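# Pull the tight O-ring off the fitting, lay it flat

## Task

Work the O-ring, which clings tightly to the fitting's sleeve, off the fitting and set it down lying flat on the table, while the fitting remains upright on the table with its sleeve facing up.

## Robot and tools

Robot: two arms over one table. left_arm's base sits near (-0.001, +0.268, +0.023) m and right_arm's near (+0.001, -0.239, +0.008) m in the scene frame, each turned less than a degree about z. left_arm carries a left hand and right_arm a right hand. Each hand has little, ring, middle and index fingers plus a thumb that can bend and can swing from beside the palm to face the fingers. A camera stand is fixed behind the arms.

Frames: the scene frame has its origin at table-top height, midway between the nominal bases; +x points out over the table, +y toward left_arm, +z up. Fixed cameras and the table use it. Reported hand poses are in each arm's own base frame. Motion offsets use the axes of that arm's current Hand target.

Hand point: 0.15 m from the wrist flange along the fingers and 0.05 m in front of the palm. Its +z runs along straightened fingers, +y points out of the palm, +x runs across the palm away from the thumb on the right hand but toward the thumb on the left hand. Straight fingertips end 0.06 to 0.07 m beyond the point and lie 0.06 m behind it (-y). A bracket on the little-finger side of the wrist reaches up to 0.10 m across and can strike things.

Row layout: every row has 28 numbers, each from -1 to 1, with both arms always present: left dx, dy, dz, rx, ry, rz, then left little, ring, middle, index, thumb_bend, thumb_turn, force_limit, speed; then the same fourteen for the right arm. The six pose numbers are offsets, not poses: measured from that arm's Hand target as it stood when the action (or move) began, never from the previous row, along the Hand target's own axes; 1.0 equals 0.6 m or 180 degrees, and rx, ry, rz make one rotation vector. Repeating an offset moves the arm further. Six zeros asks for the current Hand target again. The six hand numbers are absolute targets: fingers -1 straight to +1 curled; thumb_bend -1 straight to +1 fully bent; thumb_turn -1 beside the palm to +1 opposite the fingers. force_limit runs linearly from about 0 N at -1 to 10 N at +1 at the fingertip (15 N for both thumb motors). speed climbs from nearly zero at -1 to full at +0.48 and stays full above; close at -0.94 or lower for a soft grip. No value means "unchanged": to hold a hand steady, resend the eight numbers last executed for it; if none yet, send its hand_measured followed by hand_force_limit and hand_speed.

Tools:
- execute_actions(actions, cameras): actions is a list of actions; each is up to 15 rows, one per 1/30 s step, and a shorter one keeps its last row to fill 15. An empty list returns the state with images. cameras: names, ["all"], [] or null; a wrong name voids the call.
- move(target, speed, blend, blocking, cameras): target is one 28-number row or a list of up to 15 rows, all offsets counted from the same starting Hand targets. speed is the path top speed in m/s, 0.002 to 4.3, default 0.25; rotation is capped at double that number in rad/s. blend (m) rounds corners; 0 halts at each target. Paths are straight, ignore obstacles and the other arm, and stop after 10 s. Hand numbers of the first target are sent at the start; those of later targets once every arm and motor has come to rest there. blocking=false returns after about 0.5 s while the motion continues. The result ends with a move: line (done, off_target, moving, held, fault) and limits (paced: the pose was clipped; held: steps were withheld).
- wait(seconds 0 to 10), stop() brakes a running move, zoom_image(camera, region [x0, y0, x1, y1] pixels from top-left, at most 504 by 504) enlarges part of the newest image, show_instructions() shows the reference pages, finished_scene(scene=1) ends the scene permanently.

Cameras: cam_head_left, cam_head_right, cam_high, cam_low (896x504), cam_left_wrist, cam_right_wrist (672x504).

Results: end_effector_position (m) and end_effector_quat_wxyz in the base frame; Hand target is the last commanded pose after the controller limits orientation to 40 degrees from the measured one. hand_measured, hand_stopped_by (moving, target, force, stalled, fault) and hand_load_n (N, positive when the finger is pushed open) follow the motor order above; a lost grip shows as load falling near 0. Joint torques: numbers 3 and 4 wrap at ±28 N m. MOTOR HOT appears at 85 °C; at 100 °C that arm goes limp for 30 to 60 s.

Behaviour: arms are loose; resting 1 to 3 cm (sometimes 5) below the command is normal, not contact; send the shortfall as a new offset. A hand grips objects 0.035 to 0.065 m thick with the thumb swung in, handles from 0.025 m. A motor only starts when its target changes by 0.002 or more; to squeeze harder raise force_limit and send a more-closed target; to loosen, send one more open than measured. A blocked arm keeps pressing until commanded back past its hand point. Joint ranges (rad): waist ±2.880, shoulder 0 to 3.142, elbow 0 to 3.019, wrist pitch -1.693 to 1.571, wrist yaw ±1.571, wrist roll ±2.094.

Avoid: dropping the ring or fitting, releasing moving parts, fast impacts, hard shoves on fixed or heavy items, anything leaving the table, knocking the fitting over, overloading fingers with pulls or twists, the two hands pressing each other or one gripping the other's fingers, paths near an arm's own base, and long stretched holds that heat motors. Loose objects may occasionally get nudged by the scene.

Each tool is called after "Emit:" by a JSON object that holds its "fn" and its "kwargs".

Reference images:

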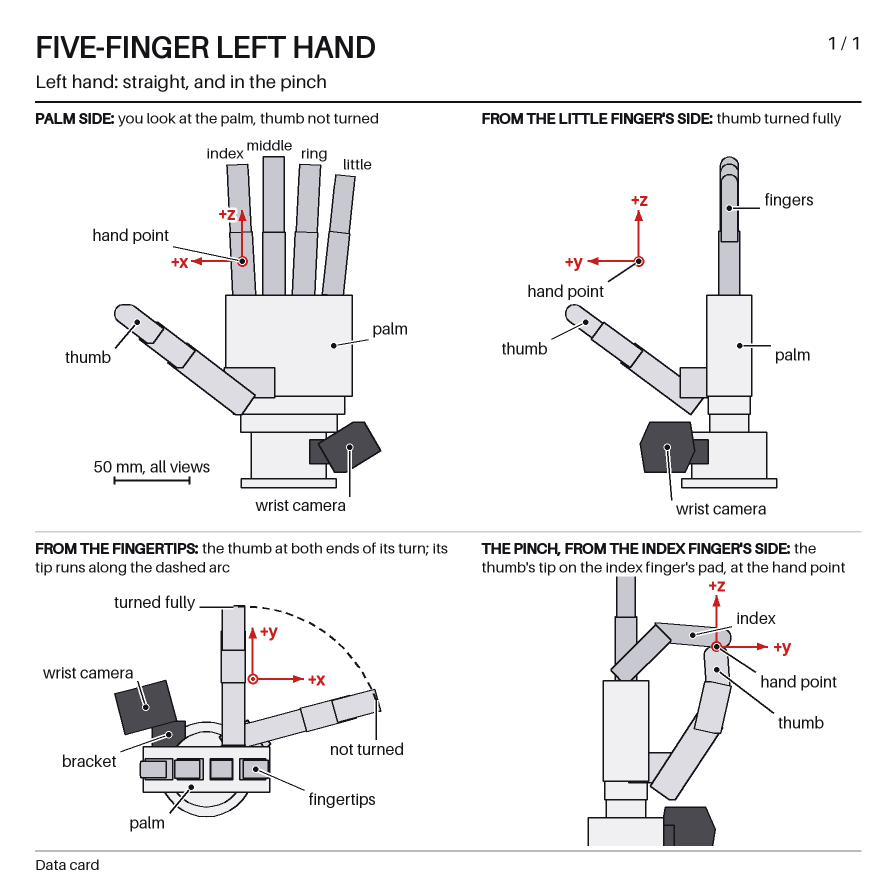

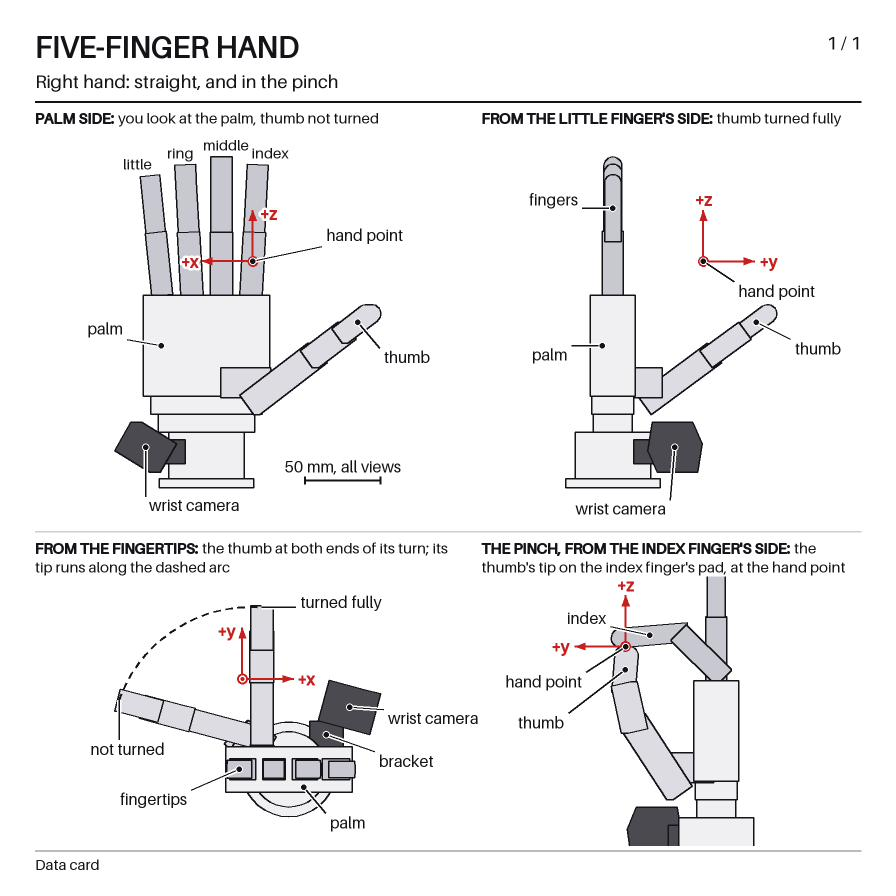

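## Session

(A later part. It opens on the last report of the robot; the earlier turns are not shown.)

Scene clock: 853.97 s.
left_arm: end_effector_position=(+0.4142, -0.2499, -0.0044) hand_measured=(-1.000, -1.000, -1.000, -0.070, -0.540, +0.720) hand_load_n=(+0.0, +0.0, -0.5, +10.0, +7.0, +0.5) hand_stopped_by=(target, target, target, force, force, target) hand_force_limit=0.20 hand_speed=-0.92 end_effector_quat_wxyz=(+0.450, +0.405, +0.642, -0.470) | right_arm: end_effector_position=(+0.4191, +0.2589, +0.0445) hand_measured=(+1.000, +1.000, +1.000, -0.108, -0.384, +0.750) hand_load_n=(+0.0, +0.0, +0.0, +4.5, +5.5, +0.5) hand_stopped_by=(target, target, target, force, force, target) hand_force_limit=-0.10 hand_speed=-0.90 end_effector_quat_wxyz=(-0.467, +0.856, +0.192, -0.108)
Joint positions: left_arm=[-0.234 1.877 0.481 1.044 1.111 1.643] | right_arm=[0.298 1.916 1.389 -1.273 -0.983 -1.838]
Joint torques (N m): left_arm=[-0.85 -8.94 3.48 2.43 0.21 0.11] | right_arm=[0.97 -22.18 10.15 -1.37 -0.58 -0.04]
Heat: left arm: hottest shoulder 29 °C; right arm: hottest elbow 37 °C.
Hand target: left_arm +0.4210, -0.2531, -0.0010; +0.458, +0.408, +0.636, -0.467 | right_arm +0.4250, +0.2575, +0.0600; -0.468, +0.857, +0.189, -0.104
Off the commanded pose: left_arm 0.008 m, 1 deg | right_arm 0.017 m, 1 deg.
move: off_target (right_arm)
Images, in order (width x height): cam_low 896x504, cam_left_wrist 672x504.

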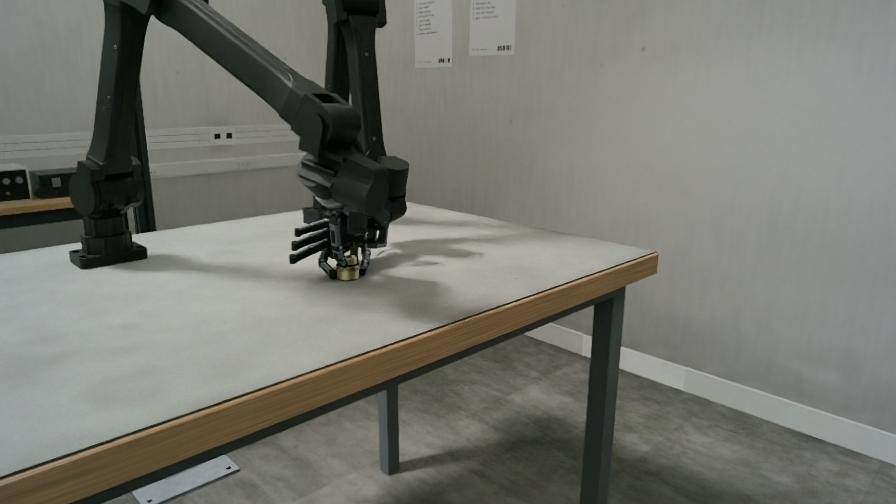

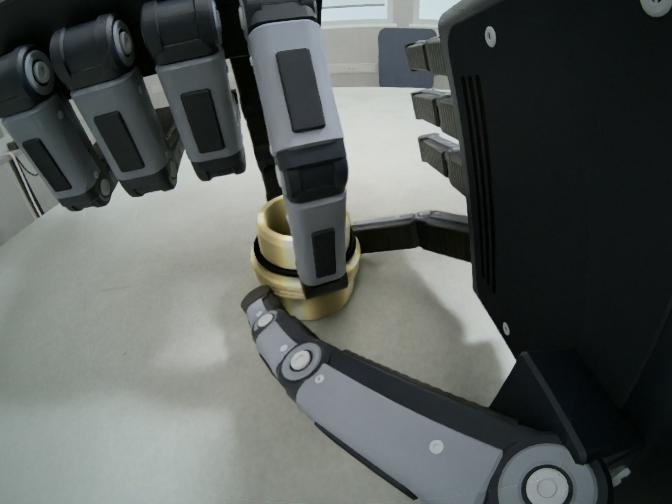

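Emit:
{"fn": "move", "kwargs": {"target": [0,0,0,0,0,0,-1,-1,-1,0.1,-0.30,0.72,0.2,-0.92,0,0,0,0,0,0,1,1,1,0.3,-0.1,0.75,0.2,-0.9], "speed": 0.03}}

Emit:
{"fn": "move", "kwargs": {"target": [0,0,0,0,0,0,-1,-1,-1,0.1,-0.30,0.72,0.2,-0.92,0.006,-0.0097,-0.0090,0,0,0,1,1,1,0.3,-0.1,0.75,0.2,-0.9], "speed": 0.03, "cameras": ["cam_low","cam_left_wrist"]}}

Emit:
{"fn": "zoom_image", "kwargs": {"camera": "cam_low", "region": [325, 245, 375, 285]}}

Emit:
{"fn": "zoom_image", "kwargs": {"camera": "cam_left_wrist", "region": [240, 190, 380, 300]}}

Scene clock: 857.63 s.
left_arm: end_effector_position=(+0.4142, -0.2499, -0.0045) hand_measured=(-1.000, -1.000, -1.000, -0.070, -0.540, +0.720) hand_load_n=(+0.0, -0.5, +0.0, +7.0, +4.5, +0.0) hand_stopped_by=(target, target, target, force, force, target) hand_force_limit=0.20 hand_speed=-0.92 end_effector_quat_wxyz=(+0.449, +0.404, +0.643, -0.471) | right_arm: end_effector_position=(+0.4180, +0.2586, +0.0463) hand_measured=(+1.000, +1.000, +1.000, -0.100, -0.352, +0.750) hand_load_n=(+0.0, +0.0, +0.0, +9.0, +9.0, +0.0) hand_stopped_by=(target, target, target, force, force, target) hand_force_limit=0.20 hand_speed=-0.90 end_effector_quat_wxyz=(-0.467, +0.856, +0.191, -0.110)
Joint positions: left_arm=[-0.234 1.877 0.481 1.044 1.111 1.641] | right_arm=[0.298 1.913 1.389 -1.28 -0.983 -1.838]
Joint torques (N m): left_arm=[-0.97 -9 3.48 2.44 0.22 0.12] | right_arm=[0.85 -21.89 10.15 -1.18 -0.56 -0.03]
Heat: left arm: hottest shoulder 29 °C; right arm: hottest elbow 37 °C.
Hand target: left_arm +0.4210, -0.2531, -0.0010; +0.458, +0.408, +0.636, -0.467 | right_arm +0.4250, +0.2575, +0.0600; -0.468, +0.857, +0.189, -0.104
Off the commanded pose: left_arm 0.008 m, 1 deg | right_arm 0.015 m, 1 deg.
move: off_target (right_arm)

Scene clock: 858.67 s.
left_arm: end_effector_position=(+0.4129, -0.2513, -0.0051) hand_measured=(-1.000, -1.000, -1.000, -0.070, -0.538, +0.720) hand_load_n=(+0.0, +0.0, +0.0, +3.5, +1.0, +0.0) hand_stopped_by=(target, target, target, force, force, target) hand_force_limit=0.20 hand_speed=-0.92 end_effector_quat_wxyz=(+0.448, +0.405, +0.642, -0.472) | right_arm: end_effector_position=(+0.4149, +0.2582, +0.0476) hand_measured=(+1.000, +1.000, +1.000, -0.100, -0.352, +0.750) hand_load_n=(+0.0, +0.0, +0.0, +9.0, +8.0, -1.0) hand_stopped_by=(target, target, target, force, force, target) hand_force_limit=0.20 hand_speed=-0.90 end_effector_quat_wxyz=(-0.466, +0.857, +0.189, -0.116)
Joint positions: left_arm=[-0.237 1.878 0.481 1.044 1.113 1.641] | right_arm=[0.299 1.913 1.391 -1.295 -0.982 -1.838]
Joint torques (N m): left_arm=[-0.62 -9 3.48 2.44 0.2 0.13] | right_arm=[0.79 -21.95 11.89 -1.54 -0.63 -0.06]
Heat: left arm: hottest shoulder 29 °C; right arm: hottest elbow 37 °C.
Hand target: left_arm +0.4210, -0.2531, -0.0010; +0.458, +0.408, +0.636, -0.467 | right_arm +0.4289, +0.2578, +0.0678; -0.468, +0.857, +0.189, -0.104
Off the commanded pose: left_arm 0.009 m, 2 deg | right_arm 0.025 m, 1 deg.
move: off_target (right_arm)
Images, in order (width x height): cam_low 896x504, cam_left_wrist 672x504.

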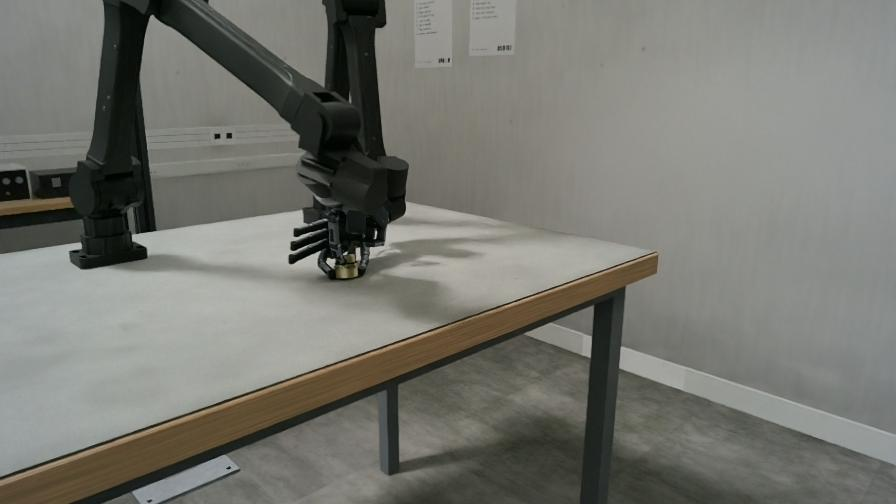

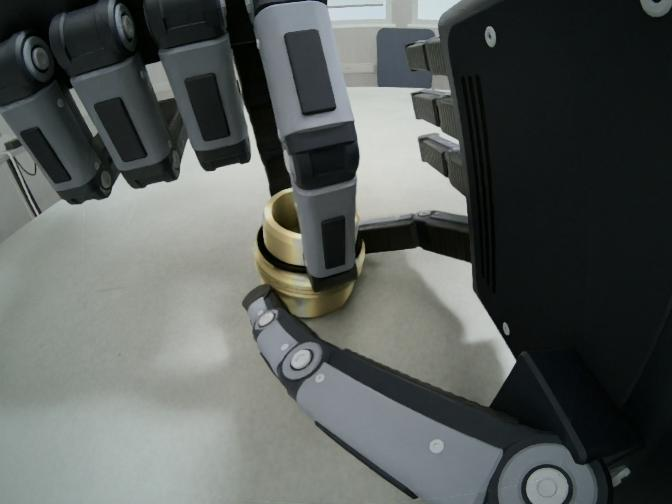

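Scaled by 10.080.

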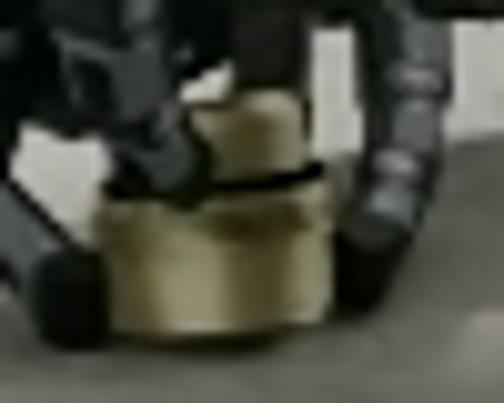

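Scaled by 3.600 from the camera's 672x504 image, which has a finer 960x720 frame.

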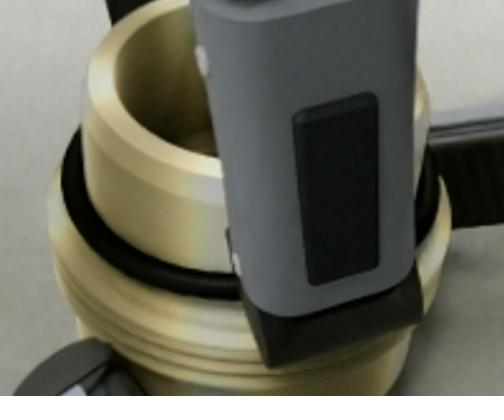

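Emit:
{"fn": "move", "kwargs": {"target": [0,0,0,0,0,0,-1,-1,-1,0.1,-0.30,0.72,0.2,-0.92,-0.003,0.0378,0.0300,0,0,0,1,1,1,0.3,-0.1,0.75,0.2,-0.9], "speed": 0.04, "cameras": ["cam_low","cam_left_wrist"]}}

Emit:
{"fn": "zoom_image", "kwargs": {"camera": "cam_low", "region": [325, 245, 375, 285]}}

Emit:
{"fn": "zoom_image", "kwargs": {"camera": "cam_left_wrist", "region": [240, 190, 380, 300]}}

Scene clock: 867.00 s.
left_arm: end_effector_position=(+0.4144, -0.2503, -0.0056) hand_measured=(-1.000, -1.000, -1.000, -0.070, -0.538, +0.720) hand_load_n=(+0.0, +0.0, +0.5, +2.5, +3.5, +2.0) hand_stopped_by=(target, target, target, force, force, target) hand_force_limit=0.20 hand_speed=-0.92 end_effector_quat_wxyz=(+0.449, +0.403, +0.645, -0.469) | right_arm: end_effector_position=(+0.4174, +0.2597, +0.0467) hand_measured=(+1.000, +1.000, +1.000, -0.100, -0.352, +0.750) hand_load_n=(+0.0, +0.0, +0.0, +8.5, +8.5, -1.0) hand_stopped_by=(target, target, target, force, force, target) hand_force_limit=0.20 hand_speed=-0.90 end_effector_quat_wxyz=(-0.466, +0.857, +0.190, -0.111)
Joint positions: left_arm=[-0.237 1.878 0.481 1.044 1.103 1.64] | right_arm=[0.301 1.913 1.391 -1.28 -0.982 -1.83]
Joint torques (N m): left_arm=[-0.73 -9.11 3.47 2.44 0.2 0.14] | right_arm=[1.14 -19.25 8.5 0.64 -0.67 0]
Heat: left arm: hottest shoulder 29 °C; right arm: hottest elbow 38 °C.
Hand target: left_arm +0.4210, -0.2531, -0.0010; +0.458, +0.408, +0.636, -0.467 | right_arm +0.4260, +0.2596, +0.0390; -0.468, +0.857, +0.189, -0.104
Off the commanded pose: left_arm 0.009 m, 2 deg | right_arm 0.012 m, 1 deg.
move: off_target (right_arm)
Images, in order (width x height): cam_low 896x504, cam_left_wrist 672x504.

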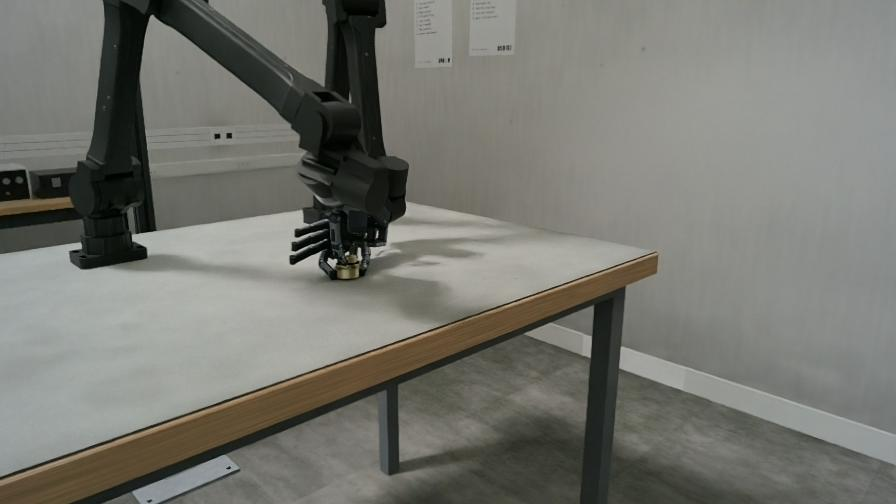

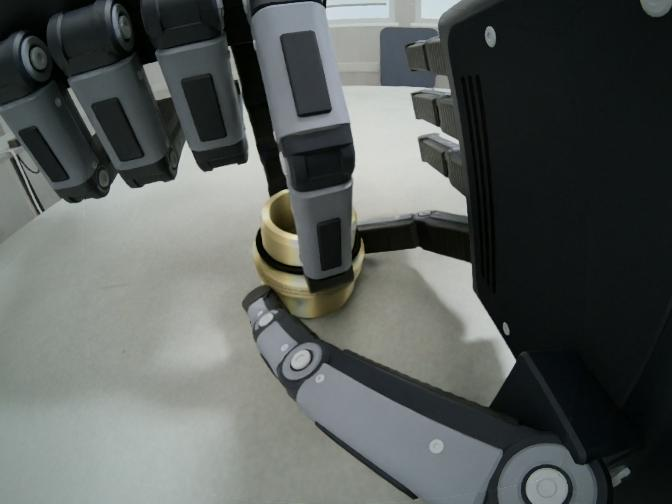

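Scaled by 10.080.

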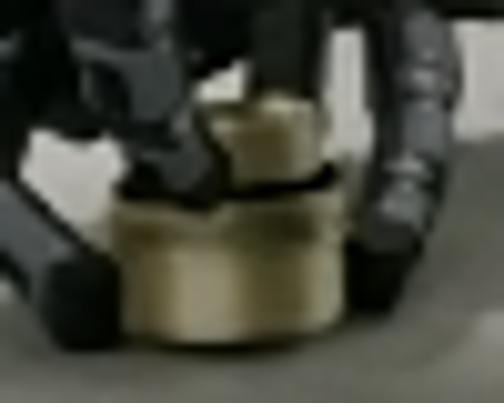

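Scaled by 3.600 from the camera's 672x504 image, which has a finer 960x720 frame.

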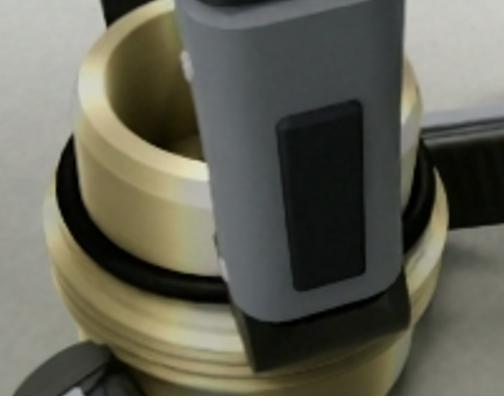

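Emit:
{"fn": "move", "kwargs": {"target": [0,0,0,0,0,0,-1,-1,-1,0.1,-0.30,0.72,0.2,-0.92,0.0067,0.009,0.0044,0,0,0,1,1,1,0.3,-0.1,0.75,0.2,-0.9], "speed": 0.04}}

Scene clock: 870.33 s.
left_arm: end_effector_position=(+0.4148, -0.2496, -0.0056) hand_measured=(-1.000, -1.000, -1.000, -0.070, -0.538, +0.720) hand_load_n=(+0.0, +0.0, +0.0, +3.5, +4.0, +1.5) hand_stopped_by=(target, target, target, force, force, target) hand_force_limit=0.20 hand_speed=-0.92 end_effector_quat_wxyz=(+0.449, +0.402, +0.645, -0.469) | right_arm: end_effector_position=(+0.4184, +0.2603, +0.0466) hand_measured=(+1.000, +1.000, +1.000, -0.100, -0.352, +0.750) hand_load_n=(+0.0, +0.0, +0.0, +9.0, +8.0, -0.5) hand_stopped_by=(target, target, target, force, force, target) hand_force_limit=0.20 hand_speed=-0.90 end_effector_quat_wxyz=(-0.467, +0.857, +0.191, -0.109)
Joint positions: left_arm=[-0.236 1.878 0.481 1.044 1.103 1.64] | right_arm=[0.301 1.913 1.391 -1.275 -0.983 -1.83]
Joint torques (N m): left_arm=[-0.67 -9.05 3.48 2.44 0.19 0.14] | right_arm=[1.14 -18.02 9.25 0.79 -0.59 0]
Heat: left arm: hottest shoulder 29 °C; right arm: hottest elbow 38 °C.
Hand target: left_arm +0.4210, -0.2531, -0.0010; +0.458, +0.408, +0.636, -0.467 | right_arm +0.4300, +0.2607, +0.0330; -0.468, +0.857, +0.189, -0.104
Off the commanded pose: left_arm 0.009 m, 2 deg | right_arm 0.018 m, 1 deg.
move: off_target (right_arm)

Emit:
{"fn": "move", "kwargs": {"target": [0,0,0,0,0,0,-1,-1,-1,0.1,-0.30,0.72,0.2,-0.92,-0.003,0.0076,0.0066,0,0,0,1,1,1,0.3,-0.1,0.75,0.2,-0.9], "speed": 0.04, "cameras": ["cam_low"]}}

Emit:
{"fn": "zoom_image", "kwargs": {"camera": "cam_low", "region": [325, 245, 375, 285]}}

Scene clock: 873.30 s.
left_arm: end_effector_position=(+0.4157, -0.2477, -0.0063) hand_measured=(-1.000, -1.000, -1.000, -0.070, -0.540, +0.720) hand_load_n=(+0.0, +0.0, +0.0, +4.5, +4.5, +1.0) hand_stopped_by=(target, target, target, force, force, target) hand_force_limit=0.20 hand_speed=-0.92 end_effector_quat_wxyz=(+0.450, +0.400, +0.646, -0.468) | right_arm: end_effector_position=(+0.4208, +0.2619, +0.0457) hand_measured=(+1.000, +1.000, +1.000, -0.102, -0.352, +0.750) hand_load_n=(+0.0, +0.0, +0.0, +10.0, +8.5, -0.5) hand_stopped_by=(target, target, target, force, force, target) hand_force_limit=0.20 hand_speed=-0.90 end_effector_quat_wxyz=(-0.469, +0.856, +0.191, -0.105)
Joint positions: left_arm=[-0.231 1.88 0.481 1.044 1.103 1.64] | right_arm=[0.301 1.914 1.391 -1.261 -0.988 -1.824]
Joint torques (N m): left_arm=[-0.73 -9.23 3.48 2.45 0.2 0.14] | right_arm=[1.32 -17.96 8.08 0.96 -0.46 -0.03]
Heat: left arm: hottest shoulder 29 °C; right arm: hottest elbow 38 °C.
Hand target: left_arm +0.4210, -0.2531, -0.0010; +0.458, +0.408, +0.636, -0.467 | right_arm +0.4280, +0.2607, +0.0270; -0.468, +0.857, +0.189, -0.104
Off the commanded pose: left_arm 0.009 m, 2 deg | right_arm 0.020 m, 0 deg.
move: off_target (right_arm)
Images, in order (width x height): cam_low 896x504.

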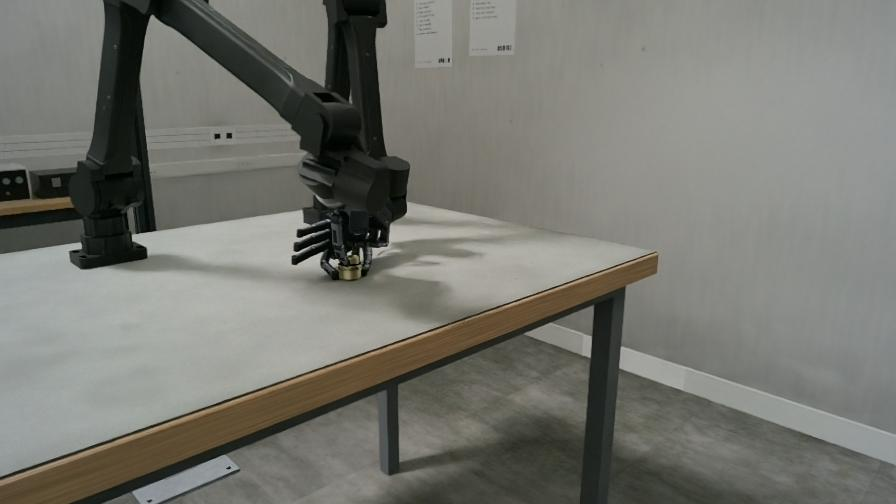

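Scaled by 10.080.

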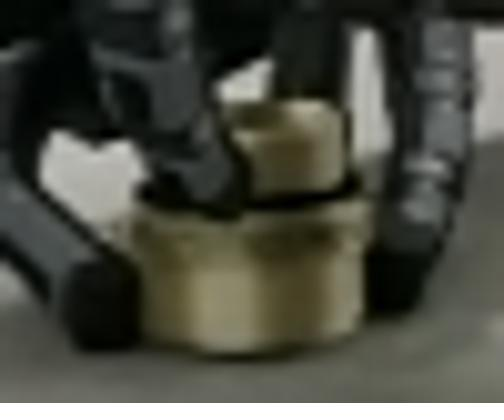

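Emit:
{"fn": "wait", "kwargs": {"seconds": 0.1, "cameras": ["cam_left_wrist","cam_right_wrist"]}}

Emit:
{"fn": "zoom_image", "kwargs": {"camera": "cam_left_wrist", "region": [240, 190, 380, 330]}}

Emit:
{"fn": "zoom_image", "kwargs": {"camera": "cam_right_wrist", "region": [300, 160, 460, 320]}}

Scene clock: 875.73 s.
left_arm: end_effector_position=(+0.4157, -0.2477, -0.0063) hand_measured=(-1.000, -1.000, -1.000, -0.070, -0.540, +0.720) hand_load_n=(+0.0, +0.0, +0.0, +4.5, +4.5, +1.0) hand_stopped_by=(target, target, target, force, force, target) hand_force_limit=0.20 hand_speed=-0.92 end_effector_quat_wxyz=(+0.450, +0.400, +0.646, -0.468) | right_arm: end_effector_position=(+0.4208, +0.2619, +0.0457) hand_measured=(+1.000, +1.000, +1.000, -0.102, -0.352, +0.750) hand_load_n=(+0.0, +0.0, +0.0, +10.0, +8.5, -0.5) hand_stopped_by=(target, target, target, force, force, target) hand_force_limit=0.20 hand_speed=-0.90 end_effector_quat_wxyz=(-0.469, +0.856, +0.191, -0.105)
Joint positions: left_arm=[-0.231 1.88 0.481 1.044 1.103 1.64] | right_arm=[0.301 1.914 1.391 -1.261 -0.988 -1.824]
Joint torques (N m): left_arm=[-0.56 -9.17 3.47 2.44 0.21 0.14] | right_arm=[1.26 -17.96 8.1 0.94 -0.45 -0.04]
Heat: left arm: hottest shoulder 29 °C; right arm: hottest elbow 38 °C.
Hand target: left_arm +0.4210, -0.2531, -0.0010; +0.458, +0.408, +0.636, -0.467 | right_arm +0.4280, +0.2607, +0.0270; -0.468, +0.857, +0.189, -0.104
Off the commanded pose: left_arm 0.009 m, 2 deg | right_arm 0.020 m, 0 deg.
wait: 0.10 s; at rest from the start
Images, in order (width x height): cam_left_wrist 672x504, cam_right_wrist 672x504.

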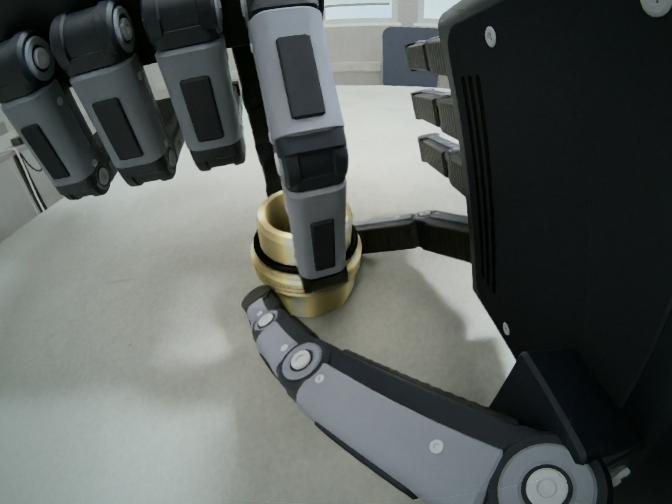

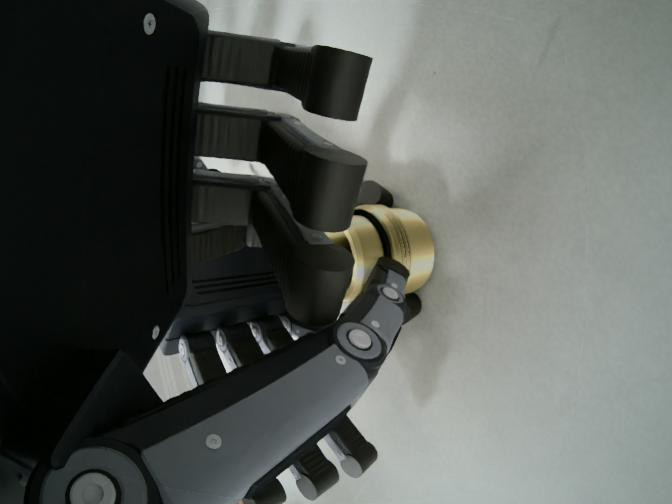

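Scaled by 3.600 from the camera's 672x504 image, which has a finer 960x720 frame.

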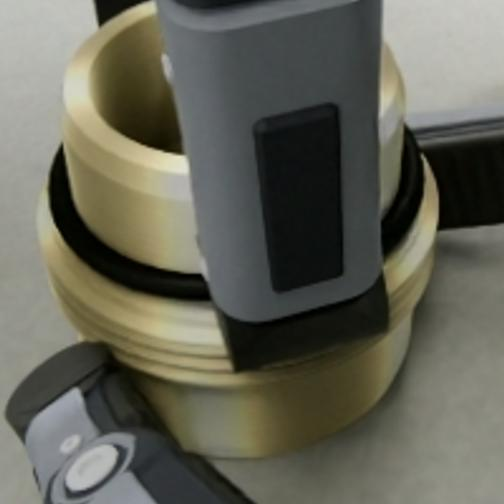

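Scaled by 3.150 from the camera's 672x504 image, which has a finer 960x720 frame.

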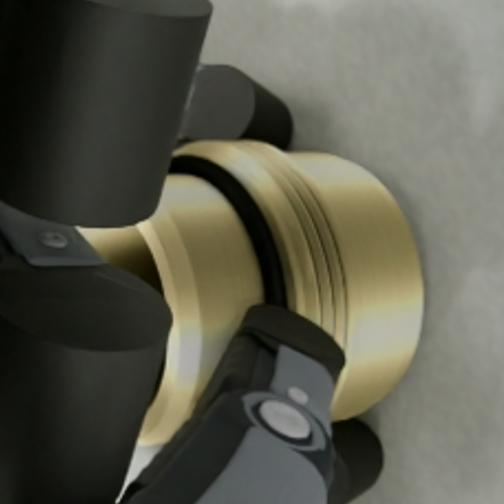

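Emit:
{"fn": "move", "kwargs": {"target": [0,0,0,0,0,0,-1,-1,-1,0.2,-0.2,0.72,0.5,-0.92,0,0,0,0,0,0,1,1,1,0.3,-0.1,0.75,0.2,-0.9], "speed": 0.04}}

Scene clock: 877.90 s.
left_arm: end_effector_position=(+0.4164, -0.2469, -0.0063) hand_measured=(-1.000, -1.000, -1.000, -0.058, -0.518, +0.720) hand_load_n=(+0.0, +0.0, +0.0, +12.5, +11.0, -1.0) hand_stopped_by=(target, target, target, force, force, target) hand_force_limit=0.50 hand_speed=-0.92 end_effector_quat_wxyz=(+0.451, +0.400, +0.647, -0.467) | right_arm: end_effector_position=(+0.4207, +0.2621, +0.0459) hand_measured=(+1.000, +1.000, +1.000, -0.102, -0.352, +0.750) hand_load_n=(+0.0, +0.0, +0.0, +10.5, +8.5, -0.5) hand_stopped_by=(target, target, target, force, force, target) hand_force_limit=0.20 hand_speed=-0.90 end_effector_quat_wxyz=(-0.470, +0.856, +0.191, -0.105)
Joint positions: left_arm=[-0.23 1.88 0.481 1.044 1.102 1.64] | right_arm=[0.301 1.914 1.391 -1.261 -0.989 -1.824]
Joint torques (N m): left_arm=[-0.67 -9.17 3.49 2.45 0.24 0.14] | right_arm=[1.26 -17.96 8.09 0.95 -0.41 -0.04]
Heat: left arm: hottest shoulder 29 °C; right arm: hottest elbow 38 °C.
Hand target: left_arm +0.4210, -0.2531, -0.0010; +0.458, +0.408, +0.636, -0.467 | right_arm +0.4280, +0.2607, +0.0270; -0.468, +0.857, +0.189, -0.104
Off the commanded pose: left_arm 0.009 m, 2 deg | right_arm 0.020 m, 0 deg.
move: off_target (right_arm)

Emit:
{"fn": "move", "kwargs": {"target": [0,0,0,0,0,0,-1,-1,-1,0.2,-0.2,0.72,0.5,-0.92,0.0073,-0.0462,-0.0297,0,0,0,1,1,1,0.3,-0.1,0.75,0.2,-0.9], "speed": 0.03, "cameras": ["cam_low","cam_left_wrist"]}}

Emit:
{"fn": "zoom_image", "kwargs": {"camera": "cam_low", "region": [325, 245, 375, 285]}}

Emit:
{"fn": "zoom_image", "kwargs": {"camera": "cam_left_wrist", "region": [240, 190, 380, 330]}}

Scene clock: 881.80 s.
left_arm: end_effector_position=(+0.4149, -0.2497, -0.0057) hand_measured=(-1.000, -1.000, -1.000, -0.058, -0.518, +0.720) hand_load_n=(+0.0, +0.0, +0.0, +12.5, +9.5, -1.0) hand_stopped_by=(target, target, target, force, force, target) hand_force_limit=0.50 hand_speed=-0.92 end_effector_quat_wxyz=(+0.450, +0.402, +0.645, -0.469) | right_arm: end_effector_position=(+0.4185, +0.2598, +0.0466) hand_measured=(+1.000, +1.000, +1.000, -0.102, -0.352, +0.750) hand_load_n=(+0.0, +0.0, +0.0, +8.5, +8.5, +0.0) hand_stopped_by=(target, target, target, force, force, target) hand_force_limit=0.20 hand_speed=-0.90 end_effector_quat_wxyz=(-0.467, +0.856, +0.189, -0.111)
Joint positions: left_arm=[-0.236 1.88 0.481 1.047 1.103 1.64] | right_arm=[0.299 1.916 1.394 -1.281 -0.985 -1.832]
Joint torques (N m): left_arm=[-0.5 -9.23 3.48 2.39 0.24 0.14] | right_arm=[1.26 -20.84 12.05 -1.1 -0.56 0]
Heat: left arm: hottest shoulder 29 °C; right arm: hottest elbow 38 °C.
Hand target: left_arm +0.4210, -0.2531, -0.0010; +0.458, +0.408, +0.636, -0.467 | right_arm +0.4320, +0.2626, +0.0600; -0.468, +0.857, +0.189, -0.104
Off the commanded pose: left_arm 0.008 m, 2 deg | right_arm 0.019 m, 1 deg.
move: off_target (right_arm)
Images, in order (width x height): cam_low 896x504, cam_left_wrist 672x504.

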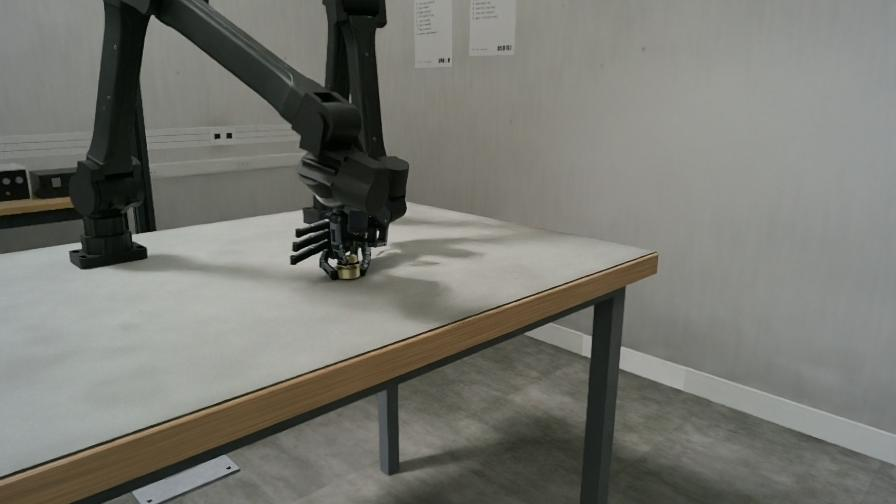

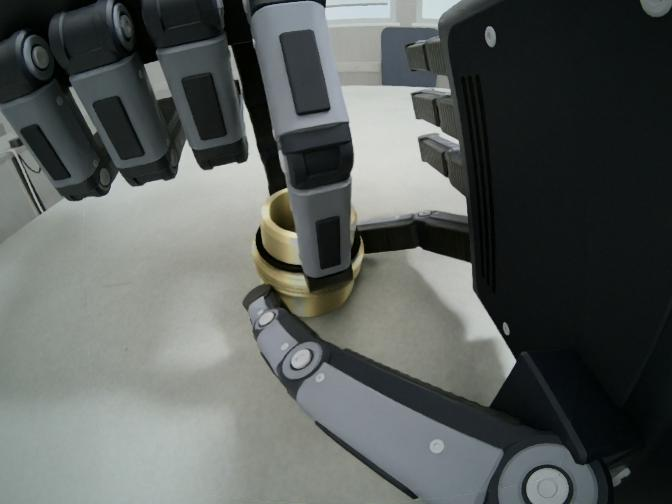

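Scaled by 10.080.

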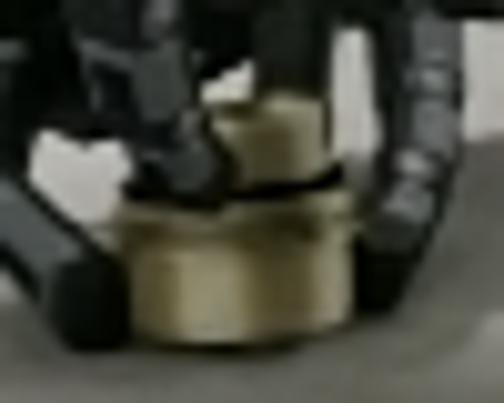

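Scaled by 3.600 from the camera's 672x504 image, which has a finer 960x720 frame.

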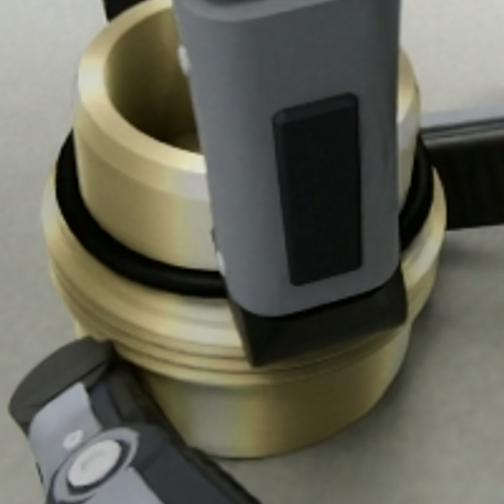

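Emit:
{"fn": "move", "kwargs": {"target": [0,0,0,0,0,0,-1,-1,-1,0.2,-0.2,0.72,0.5,-0.92,0.0083,-0.0135,-0.0063,0,0,0,1,1,1,0.3,-0.1,0.75,0.2,-0.9], "speed": 0.03, "cameras": ["cam_low","cam_left_wrist"]}}

Emit:
{"fn": "zoom_image", "kwargs": {"camera": "cam_low", "region": [325, 245, 375, 285]}}

Emit:
{"fn": "zoom_image", "kwargs": {"camera": "cam_left_wrist", "region": [240, 190, 380, 330]}}

Scene clock: 884.93 s.
left_arm: end_effector_position=(+0.4154, -0.2504, -0.0041) hand_measured=(-1.000, -1.000, -1.000, -0.058, -0.518, +0.720) hand_load_n=(+0.0, +0.0, +0.0, +12.5, +9.0, -1.5) hand_stopped_by=(target, target, target, force, force, target) hand_force_limit=0.50 hand_speed=-0.92 end_effector_quat_wxyz=(+0.454, +0.407, +0.641, -0.467) | right_arm: end_effector_position=(+0.4192, +0.2590, +0.0498) hand_measured=(+1.000, +1.000, +1.000, -0.102, -0.352, +0.750) hand_load_n=(+0.0, +0.0, +0.0, +8.0, +8.5, +0.5) hand_stopped_by=(target, target, target, force, force, target) hand_force_limit=0.20 hand_speed=-0.90 end_effector_quat_wxyz=(-0.465, +0.858, +0.188, -0.114)
Joint positions: left_arm=[-0.237 1.88 0.481 1.053 1.103 1.647] | right_arm=[0.299 1.916 1.404 -1.298 -0.979 -1.832]
Joint torques (N m): left_arm=[-0.73 -9.05 3.48 2.17 0.23 0.14] | right_arm=[1.61 -21.01 13.35 -1.25 -0.83 0.06]
Heat: left arm: hottest shoulder 29 °C; right arm: hottest elbow 38 °C.
Hand target: left_arm +0.4210, -0.2531, -0.0010; +0.458, +0.408, +0.636, -0.467 | right_arm +0.4360, +0.2657, +0.0688; -0.468, +0.857, +0.189, -0.104
Off the commanded pose: left_arm 0.007 m, 1 deg | right_arm 0.026 m, 1 deg.
move: off_target (right_arm)
Images, in order (width x height): cam_low 896x504, cam_left_wrist 672x504.

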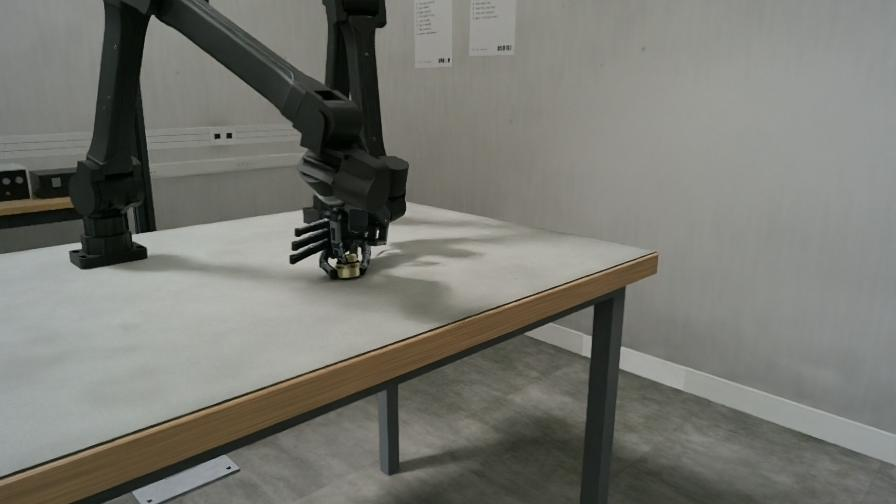

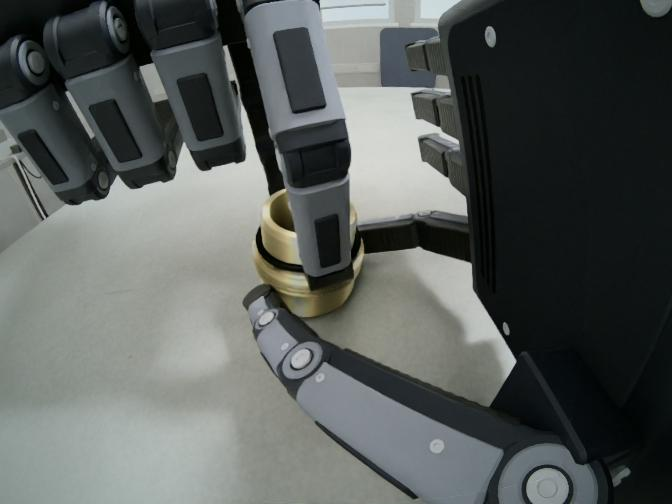

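Scaled by 10.080.

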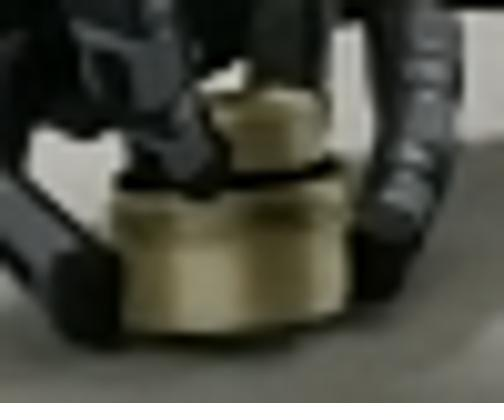

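Scaled by 3.600 from the camera's 672x504 image, which has a finer 960x720 frame.

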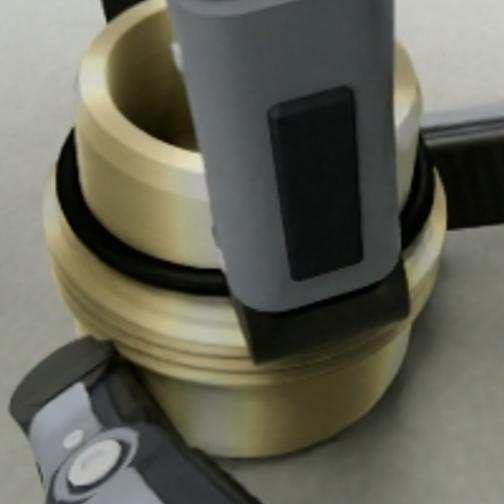

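Emit:
{"fn": "move", "kwargs": {"target": [0.0161,0.0037,0.0024,0,0,0,-1,-1,-1,0.2,-0.2,0.72,0.5,-0.92,0.003,-0.0085,-0.006,0,0,0,1,1,1,0.3,-0.1,0.75,0.2,-0.9], "speed": 0.03, "cameras": ["cam_low","cam_left_wrist"]}}

Emit:
{"fn": "zoom_image", "kwargs": {"camera": "cam_low", "region": [325, 245, 375, 285]}}

Emit:
{"fn": "zoom_image", "kwargs": {"camera": "cam_left_wrist", "region": [240, 190, 380, 330]}}

Scene clock: 889.97 s.
left_arm: end_effector_position=(+0.4171, -0.2511, -0.0043) hand_measured=(-1.000, -1.000, -1.000, -0.058, -0.518, +0.720) hand_load_n=(+0.0, +0.0, +0.0, +13.0, +8.5, -2.5) hand_stopped_by=(target, target, target, force, force, target) hand_force_limit=0.50 hand_speed=-0.92 end_effector_quat_wxyz=(+0.462, +0.411, +0.634, -0.464) | right_arm: end_effector_position=(+0.4212, +0.2583, +0.0509) hand_measured=(+1.000, +1.000, +1.000, -0.102, -0.352, +0.750) hand_load_n=(+0.0, +0.0, +0.5, +8.0, +8.5, +0.5) hand_stopped_by=(target, target, target, force, force, target) hand_force_limit=0.20 hand_speed=-0.90 end_effector_quat_wxyz=(-0.463, +0.859, +0.187, -0.116)
Joint positions: left_arm=[-0.237 1.9 0.483 1.095 1.105 1.647] | right_arm=[0.298 1.921 1.415 -1.309 -0.976 -1.832]
Joint torques (N m): left_arm=[-0.56 -7.71 3.44 1.89 0.23 0.14] | right_arm=[1.67 -21.71 13.6 -1.47 -0.95 0.06]
Heat: left arm: hottest shoulder 29 °C; right arm: hottest elbow 39 °C.
Hand target: left_arm +0.4210, -0.2531, -0.0110; +0.458, +0.408, +0.636, -0.467 | right_arm +0.4377, +0.2663, +0.0751; -0.468, +0.857, +0.189, -0.104
Off the commanded pose: left_arm 0.008 m, 1 deg | right_arm 0.030 m, 2 deg.
move: off_target (right_arm)
Images, in order (width x height): cam_low 896x504, cam_left_wrist 672x504.

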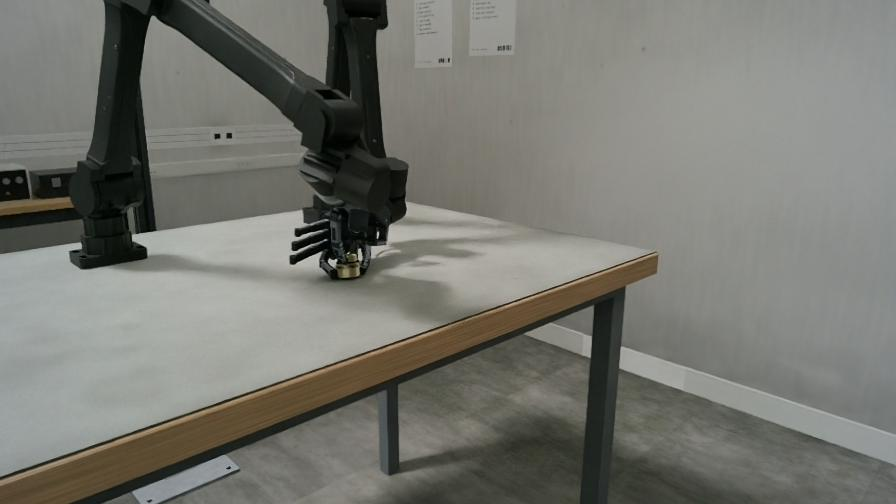

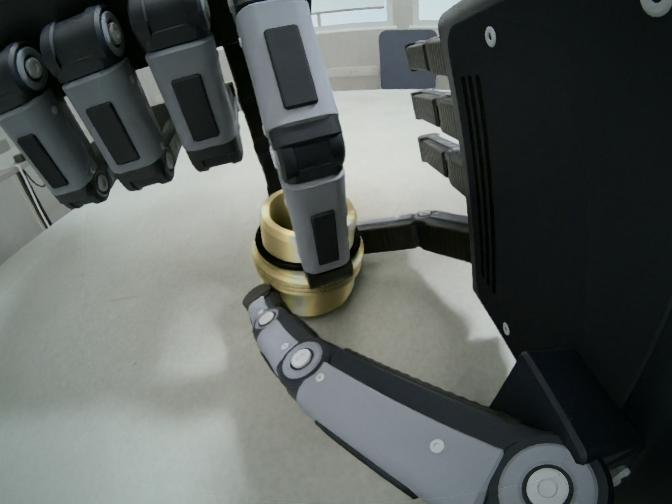

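Scaled by 10.080.

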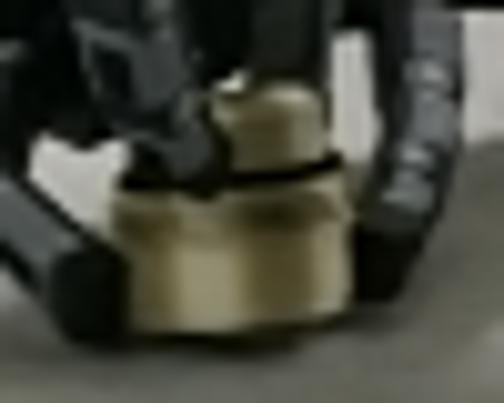

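Scaled by 3.600 from the camera's 672x504 image, which has a finer 960x720 frame.

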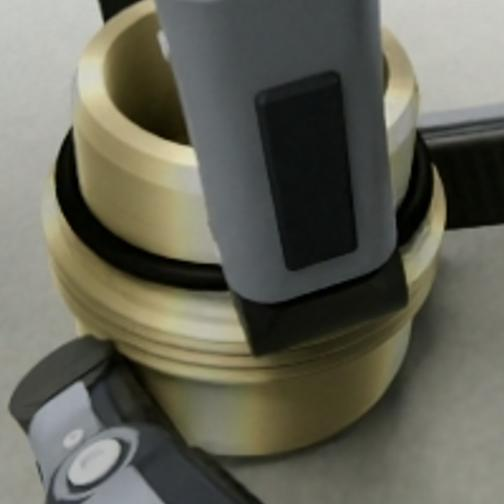

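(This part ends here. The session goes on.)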